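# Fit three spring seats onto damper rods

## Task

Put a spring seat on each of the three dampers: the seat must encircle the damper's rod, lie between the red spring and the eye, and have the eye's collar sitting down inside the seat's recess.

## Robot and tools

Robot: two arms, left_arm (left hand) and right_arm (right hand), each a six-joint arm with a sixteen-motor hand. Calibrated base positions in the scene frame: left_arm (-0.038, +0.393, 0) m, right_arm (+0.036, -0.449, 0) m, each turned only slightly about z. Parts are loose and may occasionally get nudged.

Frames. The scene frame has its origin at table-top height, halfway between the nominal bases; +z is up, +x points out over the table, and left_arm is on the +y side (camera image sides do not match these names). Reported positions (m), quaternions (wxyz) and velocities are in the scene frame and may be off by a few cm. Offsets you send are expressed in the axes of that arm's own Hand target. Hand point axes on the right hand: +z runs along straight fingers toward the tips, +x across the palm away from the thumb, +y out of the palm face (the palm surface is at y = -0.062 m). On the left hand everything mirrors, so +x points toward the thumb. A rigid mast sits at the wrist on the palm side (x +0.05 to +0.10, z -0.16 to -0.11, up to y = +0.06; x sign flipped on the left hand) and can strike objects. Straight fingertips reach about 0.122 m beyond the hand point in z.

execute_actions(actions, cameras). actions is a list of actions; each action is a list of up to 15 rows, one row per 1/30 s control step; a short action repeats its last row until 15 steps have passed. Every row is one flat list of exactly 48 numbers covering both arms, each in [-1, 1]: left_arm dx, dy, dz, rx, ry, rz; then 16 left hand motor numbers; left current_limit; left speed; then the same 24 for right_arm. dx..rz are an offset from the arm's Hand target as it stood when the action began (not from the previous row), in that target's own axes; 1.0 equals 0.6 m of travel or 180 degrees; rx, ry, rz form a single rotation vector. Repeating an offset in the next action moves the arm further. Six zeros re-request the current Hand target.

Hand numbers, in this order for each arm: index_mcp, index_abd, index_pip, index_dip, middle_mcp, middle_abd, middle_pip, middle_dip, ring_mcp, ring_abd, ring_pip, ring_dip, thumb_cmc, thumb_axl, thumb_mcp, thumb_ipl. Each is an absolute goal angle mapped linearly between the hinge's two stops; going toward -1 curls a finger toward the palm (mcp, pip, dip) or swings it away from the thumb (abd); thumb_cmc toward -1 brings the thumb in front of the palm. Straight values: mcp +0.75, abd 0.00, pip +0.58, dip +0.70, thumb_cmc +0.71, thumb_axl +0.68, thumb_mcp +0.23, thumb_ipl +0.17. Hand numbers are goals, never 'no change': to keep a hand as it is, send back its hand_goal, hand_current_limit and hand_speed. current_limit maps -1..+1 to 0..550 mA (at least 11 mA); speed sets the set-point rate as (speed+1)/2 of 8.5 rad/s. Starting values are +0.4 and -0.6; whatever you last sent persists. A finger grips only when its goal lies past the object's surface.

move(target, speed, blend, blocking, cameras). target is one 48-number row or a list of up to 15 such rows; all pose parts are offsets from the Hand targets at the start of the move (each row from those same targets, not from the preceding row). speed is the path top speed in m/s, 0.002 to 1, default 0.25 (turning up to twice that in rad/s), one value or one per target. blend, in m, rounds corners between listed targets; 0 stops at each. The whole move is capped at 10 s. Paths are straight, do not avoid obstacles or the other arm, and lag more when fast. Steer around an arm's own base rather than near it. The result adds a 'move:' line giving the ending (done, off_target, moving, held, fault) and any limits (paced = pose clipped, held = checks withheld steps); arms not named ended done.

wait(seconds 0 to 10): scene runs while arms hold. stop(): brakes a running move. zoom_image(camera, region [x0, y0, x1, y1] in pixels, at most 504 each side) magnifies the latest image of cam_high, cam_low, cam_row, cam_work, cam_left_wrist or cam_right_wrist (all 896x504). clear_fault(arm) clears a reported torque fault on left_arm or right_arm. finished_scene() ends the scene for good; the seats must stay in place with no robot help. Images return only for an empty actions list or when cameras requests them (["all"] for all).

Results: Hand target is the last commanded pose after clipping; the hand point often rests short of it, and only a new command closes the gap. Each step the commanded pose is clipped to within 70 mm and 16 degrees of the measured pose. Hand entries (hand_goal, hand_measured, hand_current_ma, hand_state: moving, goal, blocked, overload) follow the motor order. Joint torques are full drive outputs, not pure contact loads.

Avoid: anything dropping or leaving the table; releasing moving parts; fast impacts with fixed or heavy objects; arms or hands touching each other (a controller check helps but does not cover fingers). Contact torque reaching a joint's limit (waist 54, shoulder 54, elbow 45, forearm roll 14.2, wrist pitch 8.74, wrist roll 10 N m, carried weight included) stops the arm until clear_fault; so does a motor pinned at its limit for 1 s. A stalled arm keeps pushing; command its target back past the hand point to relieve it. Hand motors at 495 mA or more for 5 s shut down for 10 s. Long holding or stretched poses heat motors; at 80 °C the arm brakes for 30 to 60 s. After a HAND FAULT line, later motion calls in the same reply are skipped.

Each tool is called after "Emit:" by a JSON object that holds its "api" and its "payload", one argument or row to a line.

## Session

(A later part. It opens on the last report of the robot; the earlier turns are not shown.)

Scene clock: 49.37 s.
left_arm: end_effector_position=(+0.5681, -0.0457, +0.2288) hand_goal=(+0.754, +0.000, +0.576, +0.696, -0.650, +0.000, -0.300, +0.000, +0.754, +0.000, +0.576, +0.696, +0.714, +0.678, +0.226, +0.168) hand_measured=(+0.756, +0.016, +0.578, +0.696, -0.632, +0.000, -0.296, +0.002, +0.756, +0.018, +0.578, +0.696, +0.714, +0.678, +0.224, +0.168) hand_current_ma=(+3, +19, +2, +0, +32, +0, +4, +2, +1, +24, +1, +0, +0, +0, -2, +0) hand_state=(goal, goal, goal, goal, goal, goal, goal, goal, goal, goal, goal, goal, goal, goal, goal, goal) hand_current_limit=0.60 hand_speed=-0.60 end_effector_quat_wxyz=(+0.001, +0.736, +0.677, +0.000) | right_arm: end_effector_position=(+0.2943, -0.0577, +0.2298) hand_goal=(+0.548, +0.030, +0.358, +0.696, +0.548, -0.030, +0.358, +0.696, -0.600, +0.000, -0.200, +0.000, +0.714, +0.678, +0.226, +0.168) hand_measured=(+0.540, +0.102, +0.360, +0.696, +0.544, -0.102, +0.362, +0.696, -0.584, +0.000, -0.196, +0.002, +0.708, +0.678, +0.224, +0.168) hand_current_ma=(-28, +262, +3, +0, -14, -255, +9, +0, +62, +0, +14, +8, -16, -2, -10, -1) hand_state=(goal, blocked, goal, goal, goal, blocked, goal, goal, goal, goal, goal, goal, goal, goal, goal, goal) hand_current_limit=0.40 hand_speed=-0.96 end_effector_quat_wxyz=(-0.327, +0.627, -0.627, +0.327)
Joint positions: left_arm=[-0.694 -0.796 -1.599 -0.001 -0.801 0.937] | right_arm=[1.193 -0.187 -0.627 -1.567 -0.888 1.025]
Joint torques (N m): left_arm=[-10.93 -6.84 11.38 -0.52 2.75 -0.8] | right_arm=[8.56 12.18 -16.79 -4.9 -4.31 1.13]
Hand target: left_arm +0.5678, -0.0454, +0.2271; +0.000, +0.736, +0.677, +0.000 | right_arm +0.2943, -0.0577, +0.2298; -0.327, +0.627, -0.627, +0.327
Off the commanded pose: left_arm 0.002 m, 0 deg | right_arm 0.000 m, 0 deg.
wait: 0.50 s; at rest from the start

Emit:
{"api": "move", "payload": {
  "target": [0,0,0.0025,0,0,0,0.754,0,0.576,0.696,-0.65,0,-0.3,0,0.754,0,0.576,0.696,0.714,0.678,0.226,0.168,0.6,-0.6,0,0,0,0,0,0,0.548,0.03,0.358,0.696,0.548,-0.03,0.358,0.696,-0.6,0,-0.2,0.0,0.714,0.678,0.226,0.168,0.4,-0.96],
  "speed": 0.01,
  "cameras": ["cam_low"]
}}

Emit:
{"api": "zoom_image", "payload": {
  "camera": "cam_low",
  "region": [480, 185, 550, 245]
}}

Emit:
{"api": "zoom_image", "payload": {
  "camera": "cam_low",
  "region": [560, 265, 630, 325]
}}

Scene clock: 50.60 s.
left_arm: end_effector_position=(+0.5683, -0.0458, +0.2278) hand_goal=(+0.754, +0.000, +0.576, +0.696, -0.650, +0.000, -0.300, +0.000, +0.754, +0.000, +0.576, +0.696, +0.714, +0.678, +0.226, +0.168) hand_measured=(+0.758, +0.018, +0.580, +0.696, -0.632, +0.000, -0.296, +0.002, +0.756, +0.020, +0.578, +0.696, +0.714, +0.678, +0.224, +0.168) hand_current_ma=(+4, +23, +3, +0, +32, +0, +4, +2, +3, +28, +3, +0, +0, +0, -2, +0) hand_state=(goal, goal, goal, goal, goal, goal, goal, goal, goal, goal, goal, goal, goal, goal, goal, goal) hand_current_limit=0.60 hand_speed=-0.60 end_effector_quat_wxyz=(+0.001, +0.736, +0.677, +0.000) | right_arm: end_effector_position=(+0.2943, -0.0577, +0.2298) hand_goal=(+0.548, +0.030, +0.358, +0.696, +0.548, -0.030, +0.358, +0.696, -0.600, +0.000, -0.200, +0.000, +0.714, +0.678, +0.226, +0.168) hand_measured=(+0.540, +0.102, +0.360, +0.696, +0.544, -0.102, +0.362, +0.696, -0.584, +0.000, -0.196, +0.002, +0.708, +0.678, +0.224, +0.168) hand_current_ma=(-28, +262, +3, +0, -14, -255, +9, +0, +62, +0, +14, +8, -16, -2, -10, -1) hand_state=(goal, blocked, goal, goal, goal, blocked, goal, goal, goal, goal, goal, goal, goal, goal, goal, goal) hand_current_limit=0.40 hand_speed=-0.96 end_effector_quat_wxyz=(-0.327, +0.627, -0.627, +0.327)
Joint positions: left_arm=[-0.694 -0.797 -1.599 -0.001 -0.798 0.937] | right_arm=[1.193 -0.187 -0.627 -1.567 -0.888 1.025]
Joint torques (N m): left_arm=[-12.8 -11.46 13.83 0.36 2.89 -0.63] | right_arm=[8.14 11.44 -15.99 -4.63 -4.24 1.05]
Hand target: left_arm +0.5678, -0.0454, +0.2256; +0.000, +0.736, +0.677, +0.000 | right_arm +0.2943, -0.0577, +0.2298; -0.327, +0.627, -0.627, +0.327
Off the commanded pose: left_arm 0.002 m, 0 deg | right_arm 0.000 m, 0 deg.
move: done
Images, in order (width x height): cam_low 896x504.

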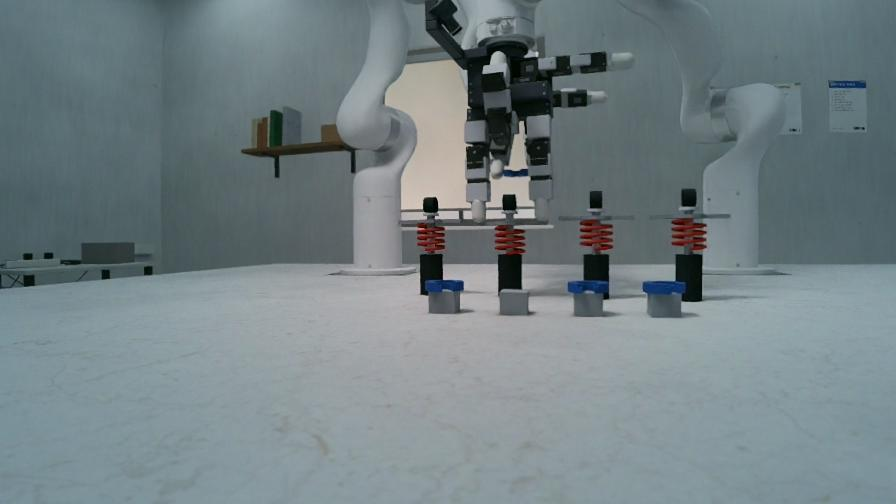

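Scaled by 7.200.

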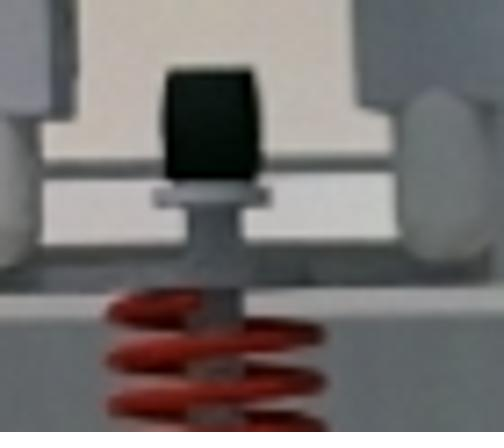

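Scaled by 7.200.

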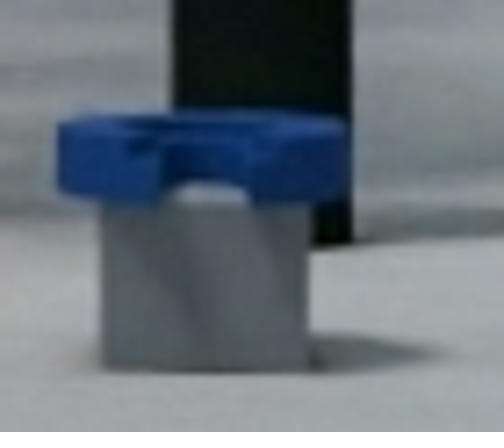

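Emit:
{"api": "move", "payload": {
  "target": [0,0,-0.02,0,0,0,0.754,0,0.576,0.696,-0.65,0,-0.3,0,0.754,0,0.576,0.696,0.714,0.678,0.226,0.168,0.6,-0.6,0,0,0,0,0,0,0.548,0.03,0.358,0.696,0.548,-0.03,0.358,0.696,-0.6,0,-0.2,0.0,0.714,0.678,0.226,0.168,0.4,-0.96],
  "speed": 0.02
}}

Emit:
{"api": "move", "payload": {
  "target": [0,0,0.01,0,0,0,0.754,0,0.576,0.696,-0.65,0,-0.3,0,0.754,0,0.576,0.696,0.714,0.678,0.226,0.168,0.6,-0.6,0,0,0,0,0,0,0.548,0.03,0.358,0.696,0.548,-0.03,0.358,0.696,-0.6,0,-0.2,0.0,0.714,0.678,0.226,0.168,0.4,-0.96],
  "speed": 0.02
}}

Scene clock: 52.90 s.
left_arm: end_effector_position=(+0.5678, -0.0454, +0.2375) hand_goal=(+0.754, +0.000, +0.576, +0.696, -0.650, +0.000, -0.300, +0.000, +0.754, +0.000, +0.576, +0.696, +0.714, +0.678, +0.226, +0.168) hand_measured=(+0.756, +0.004, +0.578, +0.696, -0.632, +0.000, -0.296, +0.002, +0.756, +0.002, +0.578, +0.696, +0.714, +0.678, +0.224, +0.168) hand_current_ma=(+1, +2, +2, +0, +31, +0, +4, +2, +1, +2, +2, +0, +0, +0, -2, +0) hand_state=(goal, goal, goal, goal, goal, goal, goal, goal, goal, goal, goal, goal, goal, goal, goal, goal) hand_current_limit=0.60 hand_speed=-0.60 end_effector_quat_wxyz=(+0.000, +0.736, +0.677, +0.000) | right_arm: end_effector_position=(+0.2943, -0.0577, +0.2298) hand_goal=(+0.548, +0.030, +0.358, +0.696, +0.548, -0.030, +0.358, +0.696, -0.600, +0.000, -0.200, +0.000, +0.714, +0.678, +0.226, +0.168) hand_measured=(+0.540, +0.102, +0.360, +0.696, +0.544, -0.102, +0.362, +0.696, -0.584, +0.000, -0.196, +0.002, +0.708, +0.678, +0.224, +0.168) hand_current_ma=(-28, +262, +3, +0, -14, -255, +9, +0, +62, +0, +14, +8, -16, -2, -10, -1) hand_state=(goal, blocked, goal, goal, goal, blocked, goal, goal, goal, goal, goal, goal, goal, goal, goal, goal) hand_current_limit=0.40 hand_speed=-0.96 end_effector_quat_wxyz=(-0.327, +0.627, -0.627, +0.327)
Joint positions: left_arm=[-0.694 -0.787 -1.604 -0.001 -0.818 0.937] | right_arm=[1.193 -0.187 -0.627 -1.567 -0.888 1.025]
Joint torques (N m): left_arm=[-9.36 71.86 -28.04 1.77 -2.26 -0.59] | right_arm=[8.95 12.13 -16.33 -4.48 -4.3 1.15]
Hand target: left_arm +0.5678, -0.0454, +0.2376; +0.000, +0.736, +0.677, +0.000 | right_arm +0.2943, -0.0577, +0.2298; -0.327, +0.627, -0.627, +0.327
Off the commanded pose: left_arm 0.000 m, 0 deg | right_arm 0.000 m, 0 deg.
move: done

Scene clock: 53.63 s.
left_arm: end_effector_position=(+0.5679, -0.0455, +0.2322) hand_goal=(+0.754, +0.000, +0.576, +0.696, -0.650, +0.000, -0.300, +0.000, +0.754, +0.000, +0.576, +0.696, +0.714, +0.678, +0.226, +0.168) hand_measured=(+0.754, +0.002, +0.578, +0.696, -0.632, +0.000, -0.296, +0.002, +0.754, +0.000, +0.578, +0.696, +0.714, +0.678, +0.224, +0.168) hand_current_ma=(+0, +1, +1, +0, +31, +0, +4, +2, +0, +0, +1, +0, +0, +0, -2, +0) hand_state=(goal, goal, goal, goal, goal, goal, goal, goal, goal, goal, goal, goal, goal, goal, goal, goal) hand_current_limit=0.60 hand_speed=-0.60 end_effector_quat_wxyz=(+0.000, +0.736, +0.677, +0.000) | right_arm: end_effector_position=(+0.2943, -0.0577, +0.2298) hand_goal=(+0.548, +0.030, +0.358, +0.696, +0.548, -0.030, +0.358, +0.696, -0.600, +0.000, -0.200, +0.000, +0.714, +0.678, +0.226, +0.168) hand_measured=(+0.540, +0.102, +0.360, +0.696, +0.544, -0.102, +0.362, +0.696, -0.584, +0.000, -0.196, +0.002, +0.708, +0.678, +0.224, +0.168) hand_current_ma=(-28, +262, +3, +0, -14, -255, +9, +0, +62, +0, +14, +8, -16, -2, -10, -1) hand_state=(goal, blocked, goal, goal, goal, blocked, goal, goal, goal, goal, goal, goal, goal, goal, goal, goal) hand_current_limit=0.40 hand_speed=-0.96 end_effector_quat_wxyz=(-0.327, +0.627, -0.627, +0.327)
Joint positions: left_arm=[-0.694 -0.793 -1.601 -0.001 -0.808 0.937] | right_arm=[1.193 -0.187 -0.627 -1.567 -0.888 1.025]
Joint torques (N m): left_arm=[-9.57 14.08 1.55 1.22 2.02 -0.48] | right_arm=[9.36 11.28 -16.9 -4.68 -4.36 1.16]
Hand target: left_arm +0.5678, -0.0454, +0.2316; +0.000, +0.736, +0.677, +0.000 | right_arm +0.2943, -0.0577, +0.2298; -0.327, +0.627, -0.627, +0.327
Off the commanded pose: left_arm 0.001 m, 0 deg | right_arm 0.000 m, 0 deg.
move: done

Emit:
{"api": "move", "payload": {
  "target": [
    [0,0,-0.0917,0,0,0,0.754,0,0.576,0.696,-0.65,0,-0.3,0,0.754,0,0.576,0.696,0.714,0.678,0.226,0.168,0.6,-0.6,0,0,0,0,0,0,0.548,0.03,0.358,0.696,0.548,-0.03,0.358,0.696,-0.6,0,-0.2,0.0,0.714,0.678,0.226,0.168,0.4,-0.96],
    [0.4117,0,-0.0917,0,0,0,0.754,0,0.576,0.696,-0.65,0,-0.3,0,0.754,0,0.576,0.696,0.714,0.678,0.226,0.168,0.6,-0.6,0,0,0,0,0,0,0.548,0.03,0.358,0.696,0.548,-0.03,0.358,0.696,-0.6,0,-0.2,0.0,0.714,0.678,0.226,0.168,0.4,-0.96],
    [0.4117,0,-0.01,0,0,0,0.754,0,0.576,0.696,-0.65,0,-0.3,0,0.754,0,0.576,0.696,0.714,0.678,0.226,0.168,0.6,-0.6,0,0,0,0,0,0,0.548,0.03,0.358,0.696,0.548,-0.03,0.358,0.696,-0.6,0,-0.2,0.0,0.714,0.678,0.226,0.168,0.4,-0.96]
  ],
  "speed": 0.15,
  "blend": [0.01,0.01,0],
  "cameras": ["cam_low","cam_row","cam_work"]
}}

Emit:
{"api": "zoom_image", "payload": {
  "camera": "cam_low",
  "region": [620, 150, 760, 300]
}}

Emit:
{"api": "zoom_image", "payload": {
  "camera": "cam_work",
  "region": [490, 210, 580, 280]
}}

Scene clock: 57.83 s.
left_arm: end_effector_position=(+0.5886, +0.2007, +0.2376) hand_goal=(+0.754, +0.000, +0.576, +0.696, -0.650, +0.000, -0.300, +0.000, +0.754, +0.000, +0.576, +0.696, +0.714, +0.678, +0.226, +0.168) hand_measured=(+0.754, +0.002, +0.578, +0.696, -0.632, +0.000, -0.296, +0.002, +0.754, +0.002, +0.578, +0.696, +0.714, +0.678, +0.224, +0.168) hand_current_ma=(+0, +2, +1, +0, +30, +0, +4, +2, +0, +2, +1, +0, +0, +0, -3, +0) hand_state=(goal, goal, goal, goal, goal, goal, goal, goal, goal, goal, goal, goal, goal, goal, goal, goal) hand_current_limit=0.60 hand_speed=-0.60 end_effector_quat_wxyz=(+0.000, +0.736, +0.677, +0.000) | right_arm: end_effector_position=(+0.2943, -0.0577, +0.2298) hand_goal=(+0.548, +0.030, +0.358, +0.696, +0.548, -0.030, +0.358, +0.696, -0.600, +0.000, -0.200, +0.000, +0.714, +0.678, +0.226, +0.168) hand_measured=(+0.540, +0.102, +0.360, +0.696, +0.544, -0.102, +0.362, +0.696, -0.584, +0.000, -0.196, +0.002, +0.708, +0.678, +0.224, +0.168) hand_current_ma=(-28, +262, +3, +0, -14, -255, +9, +0, +62, +0, +14, +8, -16, -2, -10, -1) hand_state=(goal, blocked, goal, goal, goal, blocked, goal, goal, goal, goal, goal, goal, goal, goal, goal, goal) hand_current_limit=0.40 hand_speed=-0.96 end_effector_quat_wxyz=(-0.327, +0.627, -0.627, +0.327)
Joint positions: left_arm=[-0.343 -0.531 -1.196 -0.001 -0.665 1.288] | right_arm=[1.193 -0.187 -0.627 -1.567 -0.888 1.025]
Joint torques (N m): left_arm=[13.19 35.8 -15.86 -1.92 2.91 1.22] | right_arm=[9.05 12.32 -16.1 -4.6 -4.18 1.06]
Hand target: left_arm +0.5886, +0.2007, +0.2375; +0.000, +0.736, +0.677, +0.000 | right_arm +0.2943, -0.0577, +0.2298; -0.327, +0.627, -0.627, +0.327
Off the commanded pose: left_arm 0.000 m, 0 deg | right_arm 0.000 m, 0 deg.
move: done
Images, in order (width x height): cam_low 896x504, cam_row 896x504, cam_work 896x504.

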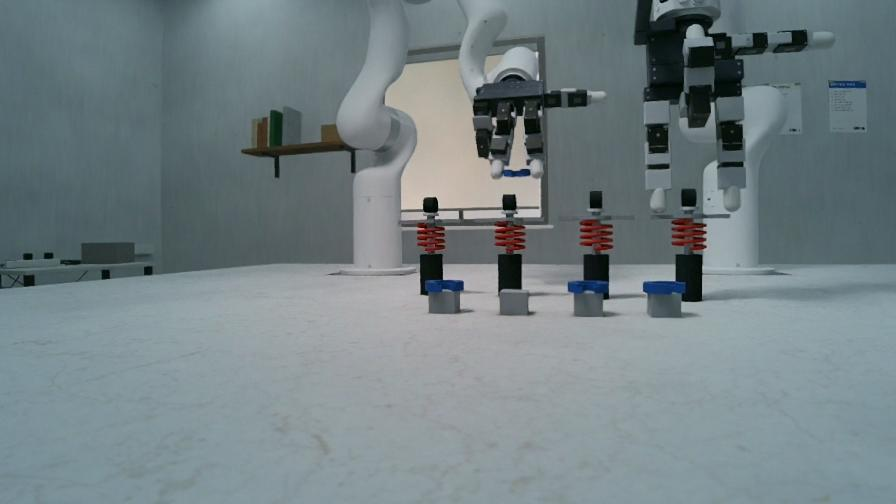

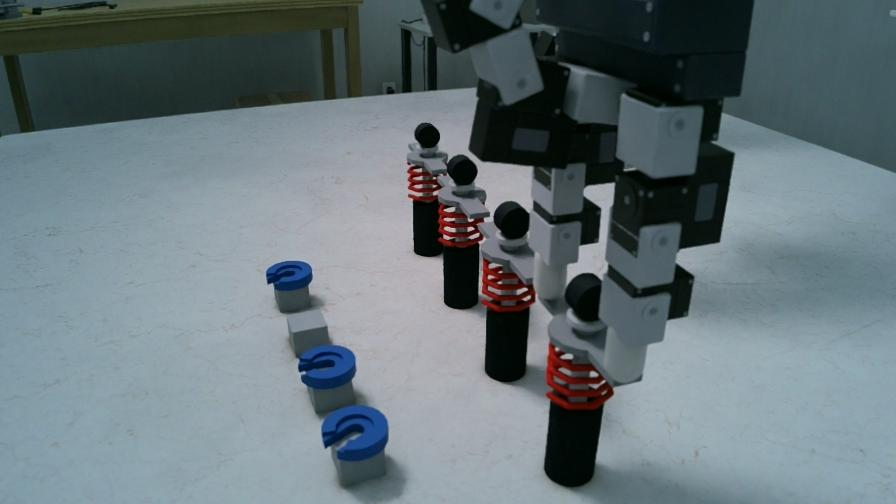

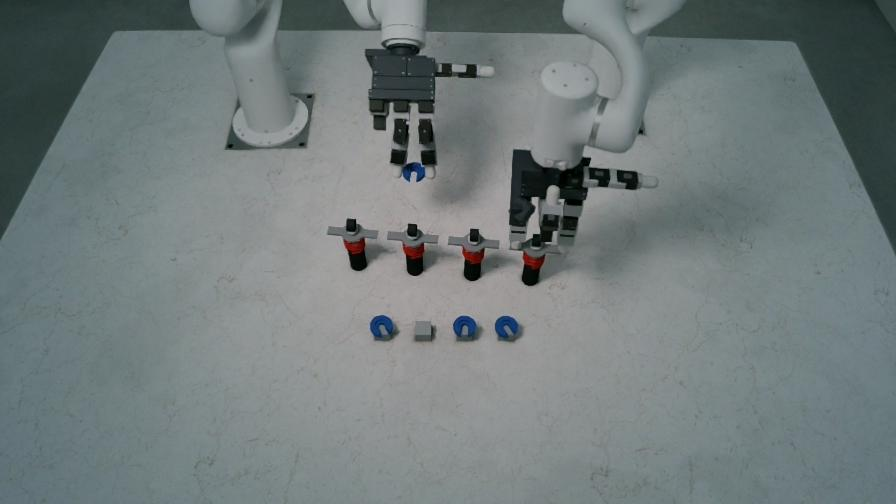

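Scaled by 3.360.

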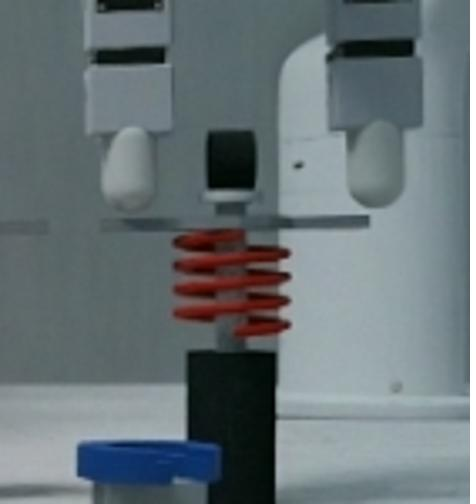

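Scaled by 5.600.

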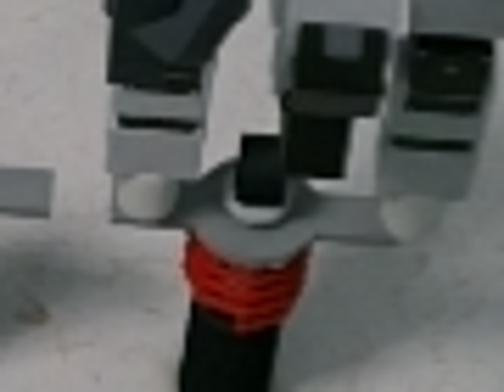

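Emit:
{"api": "zoom_image", "payload": {
  "camera": "cam_row",
  "region": [510, 230, 680, 420]
}}

Emit:
{"api": "zoom_image", "payload": {
  "camera": "cam_high",
  "region": [380, 180, 480, 280]
}}

Scaled by 2.653.

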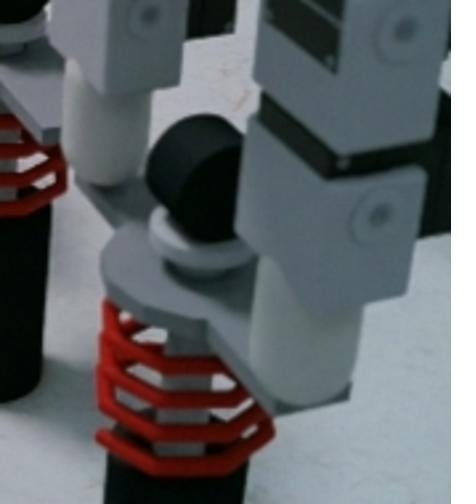

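This scene's latest camera images include none from cam_high. They are from: cam_low, cam_row, cam_work. cam_high's image comes with the result of a call that names it in "cameras".

Emit:
{"api": "move", "payload": {
  "target": [-0.0108,-0.005,0.004,0,0,0,0.754,0,0.576,0.696,-0.65,0,-0.3,0,0.754,0,0.576,0.696,0.714,0.678,0.226,0.168,0.6,-0.6,0,0,0,0,0,0,0.548,0.03,0.358,0.696,0.548,-0.03,0.358,0.696,-0.6,0,-0.2,0.0,0.714,0.678,0.226,0.168,0.4,-0.96],
  "speed": 0.05,
  "cameras": ["cam_low","cam_row","cam_work","cam_high"]
}}

Emit:
{"api": "zoom_image", "payload": {
  "camera": "cam_low",
  "region": [620, 150, 760, 300]
}}

Emit:
{"api": "zoom_image", "payload": {
  "camera": "cam_work",
  "region": [490, 210, 580, 280]
}}

Emit:
{"api": "zoom_image", "payload": {
  "camera": "cam_row",
  "region": [510, 230, 680, 420]
}}

Emit:
{"api": "zoom_image", "payload": {
  "camera": "cam_high",
  "region": [380, 180, 480, 280]
}}

Scene clock: 59.37 s.
left_arm: end_effector_position=(+0.5851, +0.1946, +0.2352) hand_goal=(+0.754, +0.000, +0.576, +0.696, -0.650, +0.000, -0.300, +0.000, +0.754, +0.000, +0.576, +0.696, +0.714, +0.678, +0.226, +0.168) hand_measured=(+0.754, +0.008, +0.578, +0.696, -0.632, +0.000, -0.296, +0.002, +0.752, +0.012, +0.576, +0.696, +0.714, +0.678, +0.224, +0.168) hand_current_ma=(+0, +8, +1, +0, +30, +0, +4, +2, -1, +16, +0, +0, +0, +0, -3, +0) hand_state=(goal, goal, goal, goal, goal, goal, goal, goal, goal, goal, goal, goal, goal, goal, goal, goal) hand_current_limit=0.60 hand_speed=-0.60 end_effector_quat_wxyz=(+0.000, +0.736, +0.677, +0.000) | right_arm: end_effector_position=(+0.2943, -0.0577, +0.2298) hand_goal=(+0.548, +0.030, +0.358, +0.696, +0.548, -0.030, +0.358, +0.696, -0.600, +0.000, -0.200, +0.000, +0.714, +0.678, +0.226, +0.168) hand_measured=(+0.540, +0.102, +0.360, +0.696, +0.544, -0.102, +0.362, +0.696, -0.584, +0.000, -0.196, +0.002, +0.708, +0.678, +0.224, +0.168) hand_current_ma=(-28, +262, +3, +0, -14, -255, +9, +0, +62, +0, +14, +8, -16, -2, -10, -1) hand_state=(goal, blocked, goal, goal, goal, blocked, goal, goal, goal, goal, goal, goal, goal, goal, goal, goal) hand_current_limit=0.40 hand_speed=-0.96 end_effector_quat_wxyz=(-0.327, +0.627, -0.627, +0.327)
Joint positions: left_arm=[-0.355 -0.532 -1.192 -0.001 -0.66 1.276] | right_arm=[1.193 -0.187 -0.627 -1.567 -0.888 1.025]
Joint torques (N m): left_arm=[-15.46 31.79 -12.69 -0.41 2.89 -0.89] | right_arm=[8.69 11.29 -16.8 -4.5 -4.3 1.08]
Hand target: left_arm +0.5850, +0.1945, +0.2351; +0.000, +0.736, +0.677, +0.000 | right_arm +0.2943, -0.0577, +0.2298; -0.327, +0.627, -0.627, +0.327
Off the commanded pose: left_arm 0.000 m, 0 deg | right_arm 0.000 m, 0 deg.
move: done
Images, in order (width x height): cam_high 896x504, cam_low 896x504, cam_row 896x504, cam_work 896x504.

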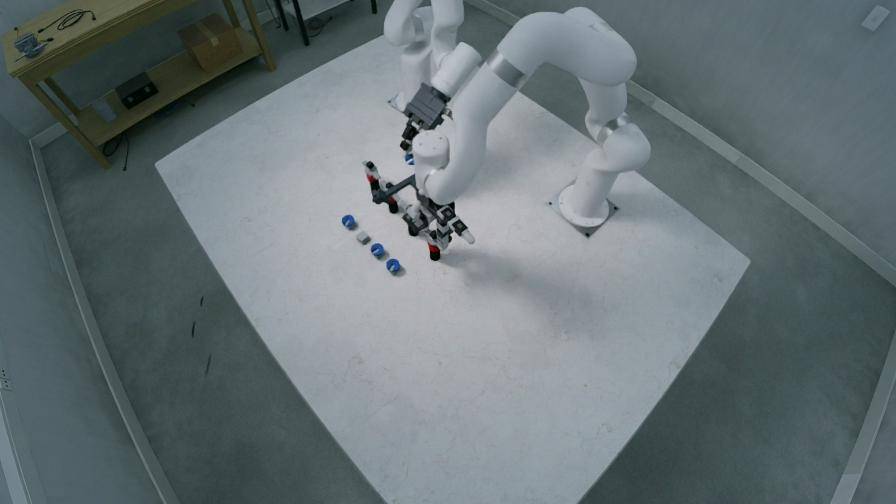

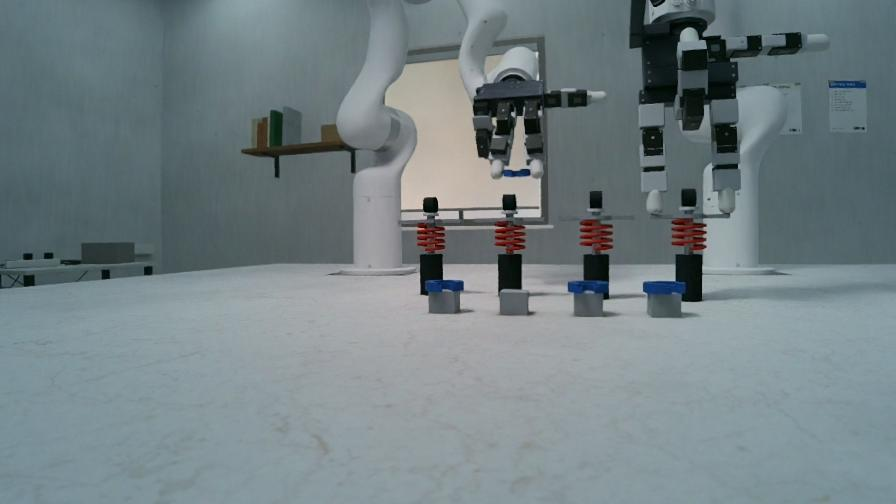

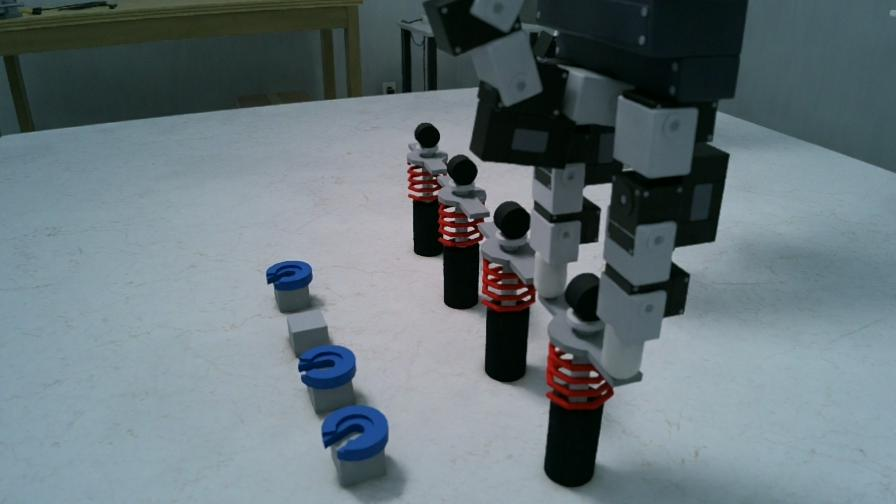

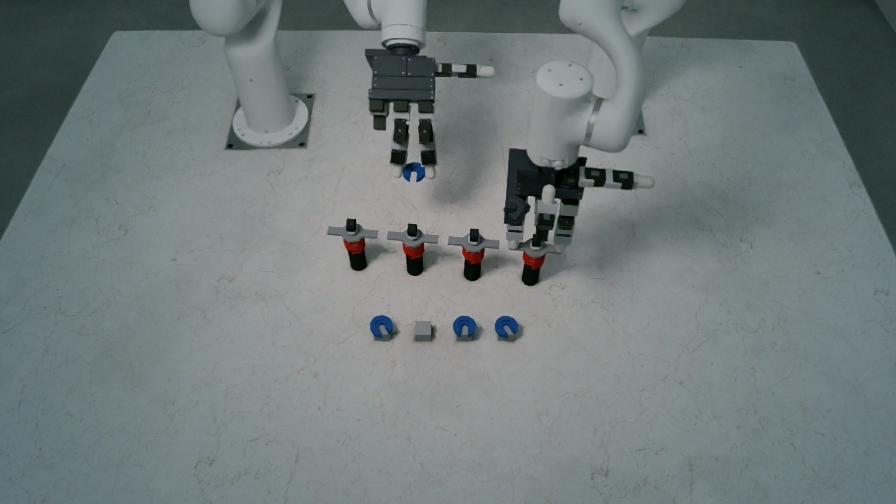

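Scaled by 3.360.

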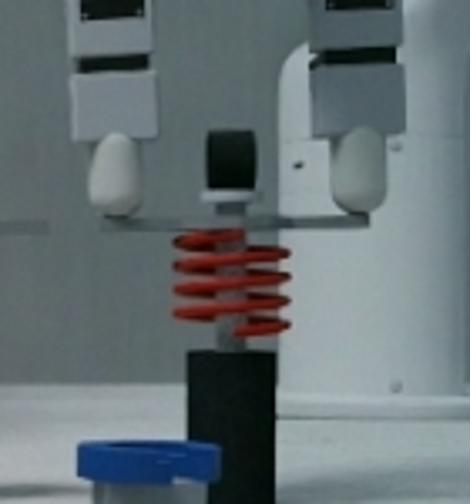

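Scaled by 5.600.

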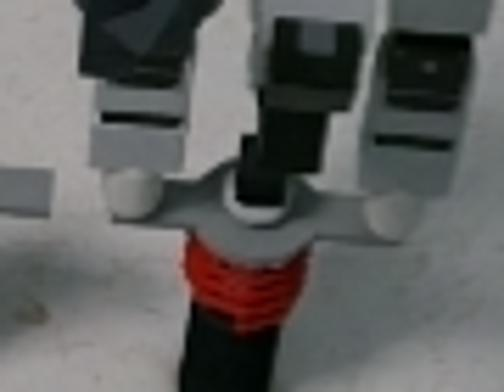

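Scaled by 2.653.

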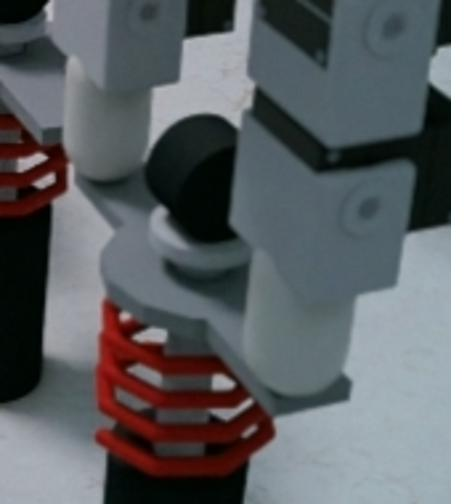

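Scaled by 5.040.

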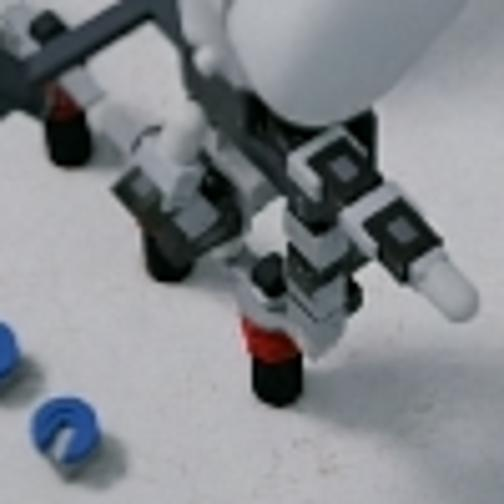

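Emit:
{"api": "move", "payload": {
  "target": [0.0025,-0.0068,0,0,0,-0.0111,0.754,0,0.576,0.696,-0.65,0,-0.3,0,0.754,0,0.576,0.696,0.714,0.678,0.226,0.168,0.6,-0.6,0,0,0,0,0,0,0.548,0.03,0.358,0.696,0.548,-0.03,0.358,0.696,-0.6,0,-0.2,0.0,0.714,0.678,0.226,0.168,0.4,-0.96],
  "speed": 0.05,
  "cameras": ["cam_low","cam_row","cam_work"]
}}

Emit:
{"api": "zoom_image", "payload": {
  "camera": "cam_work",
  "region": [490, 210, 580, 280]
}}

Emit:
{"api": "zoom_image", "payload": {
  "camera": "cam_row",
  "region": [510, 230, 680, 420]
}}

Scene clock: 60.60 s.
left_arm: end_effector_position=(+0.5811, +0.1964, +0.2351) hand_goal=(+0.754, +0.000, +0.576, +0.696, -0.650, +0.000, -0.300, +0.000, +0.754, +0.000, +0.576, +0.696, +0.714, +0.678, +0.226, +0.168) hand_measured=(+0.738, +0.016, +0.568, +0.692, -0.632, +0.000, -0.296, +0.002, +0.744, +0.022, +0.572, +0.694, +0.714, +0.678, +0.224, +0.168) hand_current_ma=(-29, +21, -10, -4, +30, +0, +4, +2, -13, +33, -4, -1, +0, +0, -3, +0) hand_state=(goal, goal, goal, goal, goal, goal, goal, goal, goal, blocked, goal, goal, goal, goal, goal, goal) hand_current_limit=0.60 hand_speed=-0.60 end_effector_quat_wxyz=(+0.000, +0.724, +0.689, +0.000) | right_arm: end_effector_position=(+0.2943, -0.0577, +0.2298) hand_goal=(+0.548, +0.030, +0.358, +0.696, +0.548, -0.030, +0.358, +0.696, -0.600, +0.000, -0.200, +0.000, +0.714, +0.678, +0.226, +0.168) hand_measured=(+0.540, +0.102, +0.360, +0.696, +0.544, -0.102, +0.362, +0.696, -0.584, +0.000, -0.196, +0.002, +0.708, +0.678, +0.224, +0.168) hand_current_ma=(-28, +262, +3, +0, -14, -255, +9, +0, +62, +0, +14, +8, -16, -2, -10, -1) hand_state=(goal, blocked, goal, goal, goal, blocked, goal, goal, goal, goal, goal, goal, goal, goal, goal, goal) hand_current_limit=0.40 hand_speed=-0.96 end_effector_quat_wxyz=(-0.327, +0.627, -0.627, +0.327)
Joint positions: left_arm=[-0.359 -0.527 -1.183 -0.001 -0.657 1.237] | right_arm=[1.193 -0.187 -0.627 -1.567 -0.888 1.025]
Joint torques (N m): left_arm=[-13.47 52.26 -12.15 1.94 2.71 -1.25] | right_arm=[9.15 11.93 -16.23 -4.59 -4.18 1.07]
Hand target: left_arm +0.5811, +0.1964, +0.2351; +0.000, +0.724, +0.689, +0.000 | right_arm +0.2943, -0.0577, +0.2298; -0.327, +0.627, -0.627, +0.327
Off the commanded pose: left_arm 0.000 m, 0 deg | right_arm 0.000 m, 0 deg.
move: done
Images, in order (width x height): cam_low 896x504, cam_row 896x504, cam_work 896x504.

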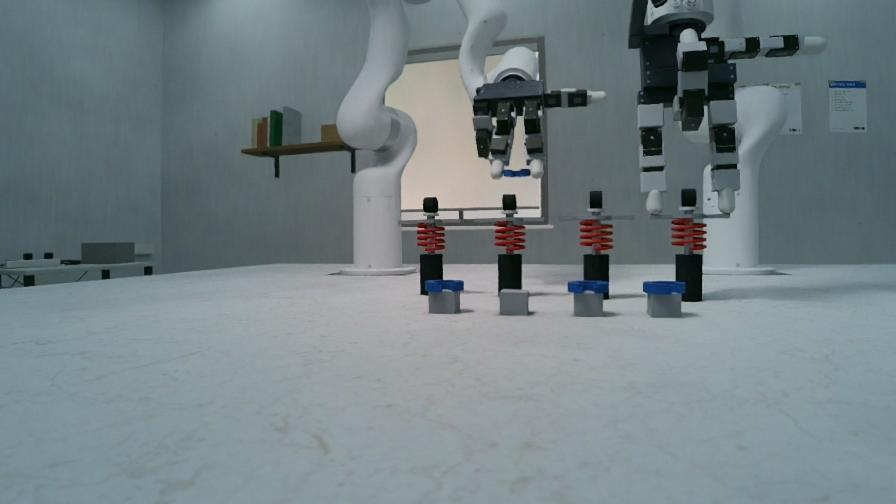

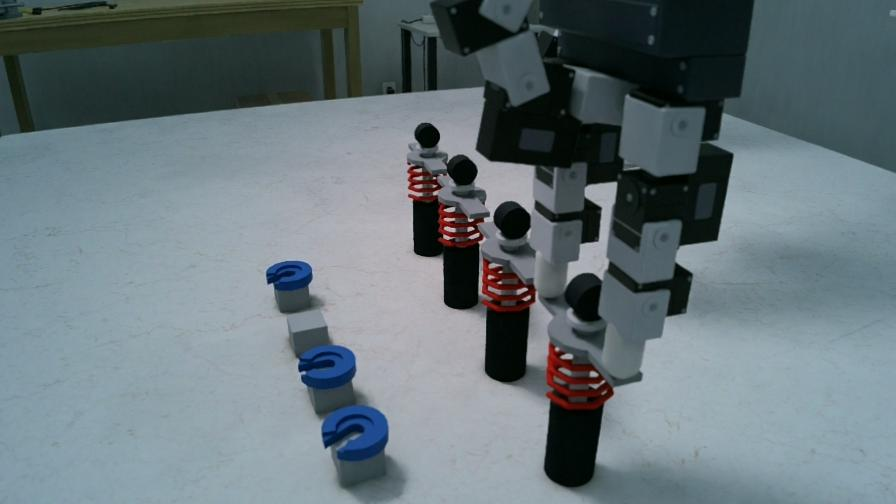

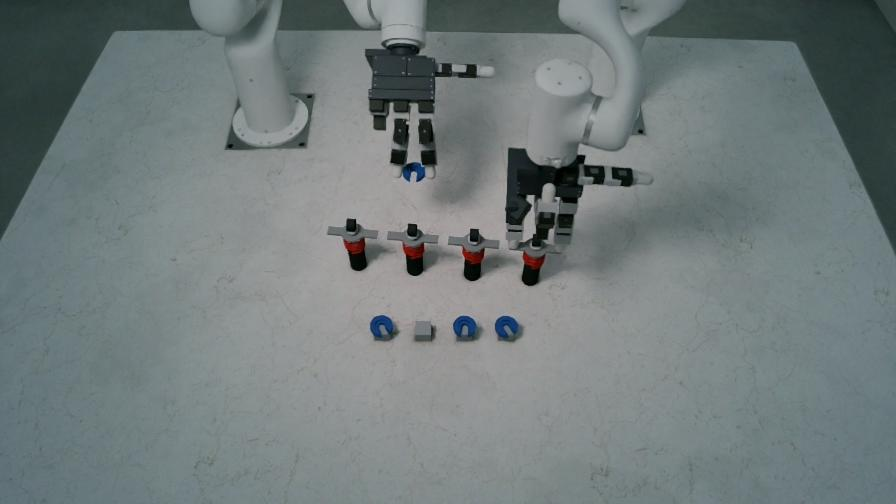

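Scaled by 5.600.

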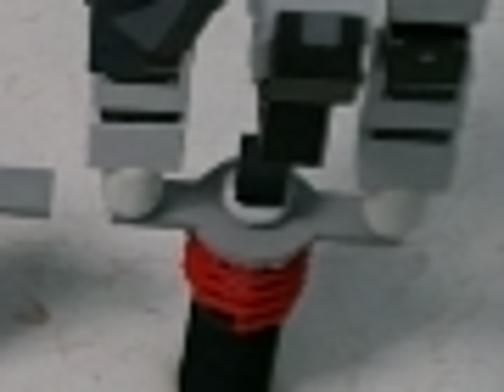

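Scaled by 2.653.

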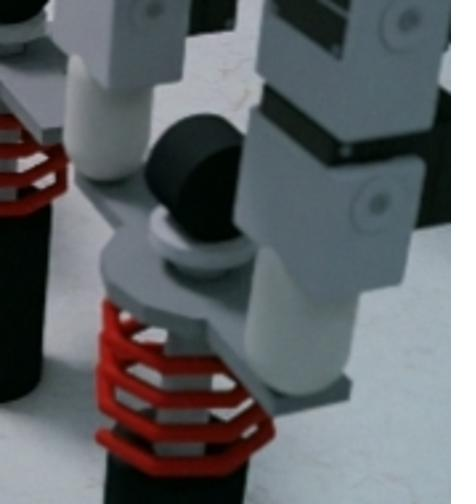

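Emit:
{"api": "move", "payload": {
  "target": [
    [0,0,-0.01,0,0,0,0.754,0,0.576,0.696,-0.65,0,-0.3,0,0.754,0,0.576,0.696,0.714,0.678,0.226,0.168,0.6,-0.6,0,0,0,0,0,0,0.548,0.03,0.358,0.696,0.548,-0.03,0.358,0.696,-0.6,0,-0.2,0.0,0.714,0.678,0.226,0.168,0.4,-0.96],
    [0,0,0.0117,0,0,0,0.754,0,0.576,0.696,-0.65,0,-0.3,0,0.754,0,0.576,0.696,0.714,0.678,0.226,0.168,0.6,-0.6,0,0,0,0,0,0,0.548,0.03,0.358,0.696,0.548,-0.03,0.358,0.696,-0.6,0,-0.2,0.0,0.714,0.678,0.226,0.168,0.4,-0.96]
  ],
  "speed": 0.03,
  "cameras": ["cam_low","cam_row","cam_work"]
}}

Emit:
{"api": "zoom_image", "payload": {
  "camera": "cam_work",
  "region": [490, 210, 580, 280]
}}

Emit:
{"api": "zoom_image", "payload": {
  "camera": "cam_row",
  "region": [510, 230, 680, 420]
}}

Emit:
{"api": "zoom_image", "payload": {
  "camera": "cam_low",
  "region": [645, 180, 735, 260]
}}

Scene clock: 62.30 s.
left_arm: end_effector_position=(+0.5813, +0.1963, +0.2290) hand_goal=(+0.754, +0.000, +0.576, +0.696, -0.650, +0.000, -0.300, +0.000, +0.754, +0.000, +0.576, +0.696, +0.714, +0.678, +0.226, +0.168) hand_measured=(+0.752, +0.004, +0.574, +0.694, -0.632, +0.000, -0.296, +0.002, +0.752, +0.004, +0.574, +0.694, +0.714, +0.678, +0.224, +0.168) hand_current_ma=(-1, +4, -1, -2, +30, +0, +4, +2, -1, +3, -1, -1, +0, +0, -3, +0) hand_state=(goal, goal, goal, goal, goal, goal, goal, goal, goal, goal, goal, goal, goal, goal, goal, goal) hand_current_limit=0.60 hand_speed=-0.60 end_effector_quat_wxyz=(+0.000, +0.724, +0.689, +0.000) | right_arm: end_effector_position=(+0.2943, -0.0577, +0.2298) hand_goal=(+0.548, +0.030, +0.358, +0.696, +0.548, -0.030, +0.358, +0.696, -0.600, +0.000, -0.200, +0.000, +0.714, +0.678, +0.226, +0.168) hand_measured=(+0.540, +0.102, +0.360, +0.696, +0.544, -0.102, +0.362, +0.696, -0.584, +0.000, -0.196, +0.002, +0.708, +0.678, +0.224, +0.168) hand_current_ma=(-28, +262, +3, +0, -14, -255, +9, +0, +62, +0, +14, +8, -16, -2, -10, -1) hand_state=(goal, blocked, goal, goal, goal, blocked, goal, goal, goal, goal, goal, goal, goal, goal, goal, goal) hand_current_limit=0.40 hand_speed=-0.96 end_effector_quat_wxyz=(-0.327, +0.627, -0.627, +0.327)
Joint positions: left_arm=[-0.359 -0.535 -1.179 -0.001 -0.643 1.237] | right_arm=[1.193 -0.187 -0.627 -1.567 -0.888 1.025]
Joint torques (N m): left_arm=[-4.09 -9.07 9.36 0.35 2.47 -1.11] | right_arm=[8.23 12.47 -16.14 -4.83 -4.2 1.03]
Hand target: left_arm +0.5811, +0.1964, +0.2281; +0.000, +0.724, +0.689, +0.000 | right_arm +0.2943, -0.0577, +0.2298; -0.327, +0.627, -0.627, +0.327
Off the commanded pose: left_arm 0.001 m, 0 deg | right_arm 0.000 m, 0 deg.
move: done
Images, in order (width x height): cam_low 896x504, cam_row 896x504, cam_work 896x504.

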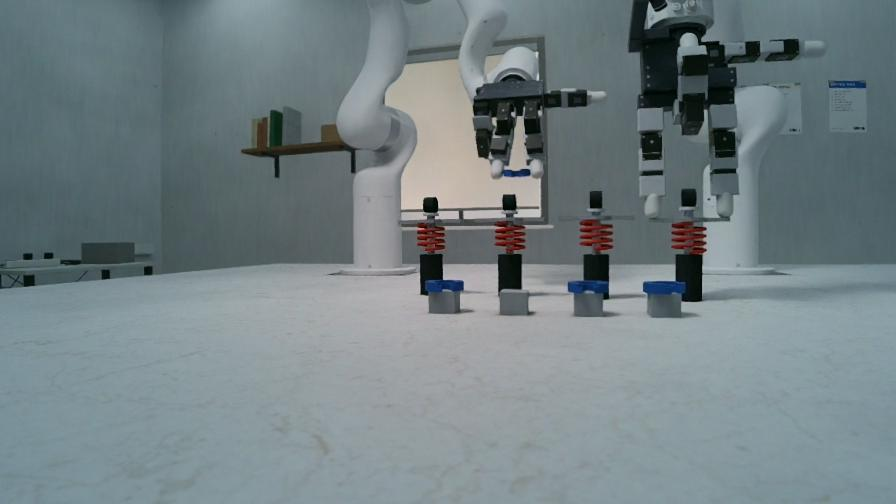

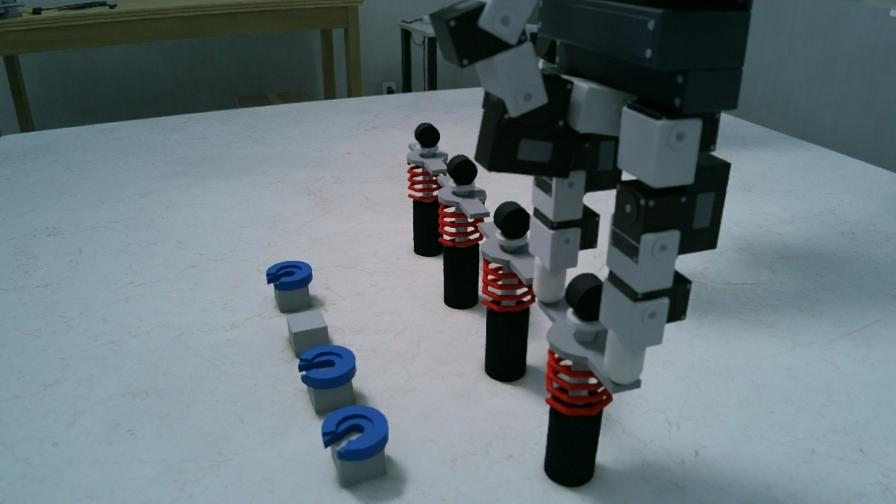

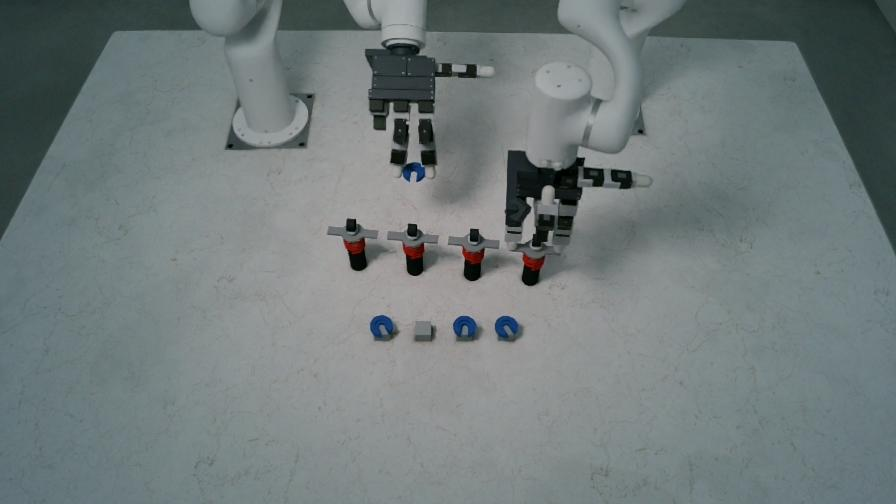

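Scaled by 5.600.

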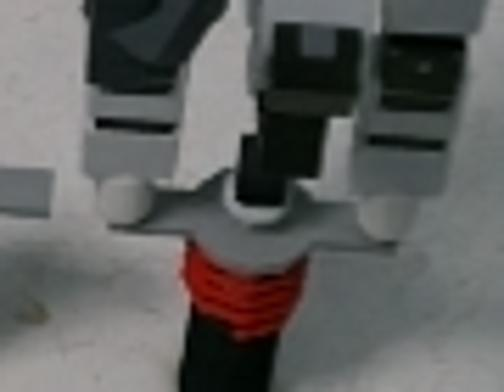

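Scaled by 2.653.

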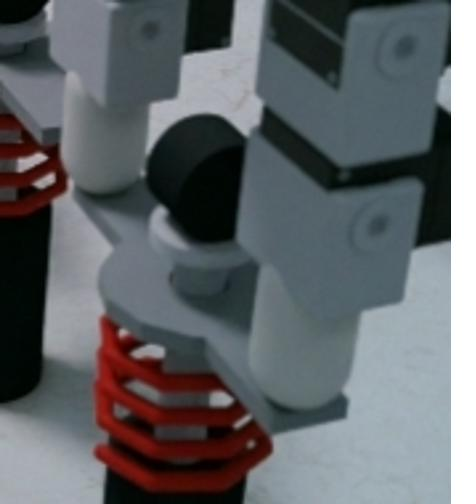

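Scaled by 5.600.

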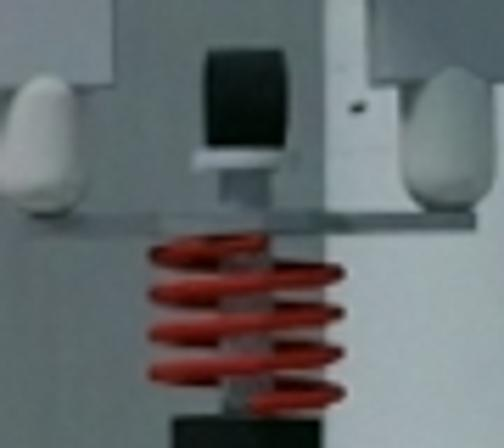

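Emit:
{"api": "zoom_image", "payload": {
  "camera": "cam_low",
  "region": [566, 274, 610, 300]
}}

Emit:
{"api": "zoom_image", "payload": {
  "camera": "cam_row",
  "region": [316, 395, 396, 465]
}}

Emit:
{"api": "zoom_image", "payload": {
  "camera": "cam_work",
  "region": [450, 312, 480, 342]
}}

Scaled by 11.455.

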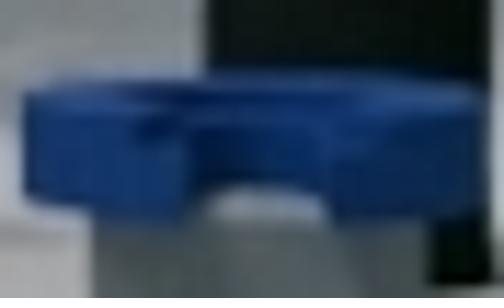

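Scaled by 6.300.

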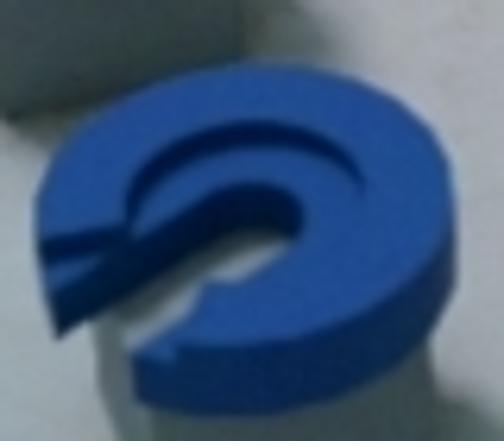

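Scaled by 16.800.

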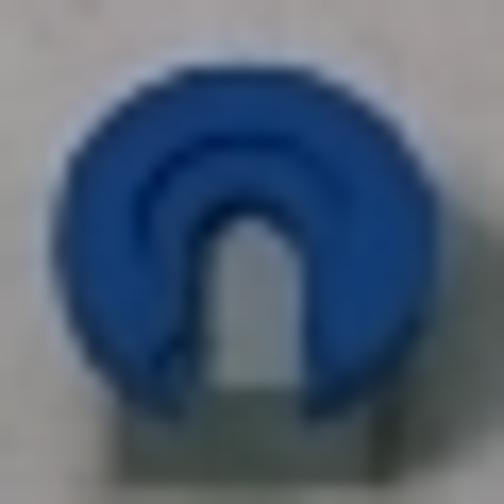

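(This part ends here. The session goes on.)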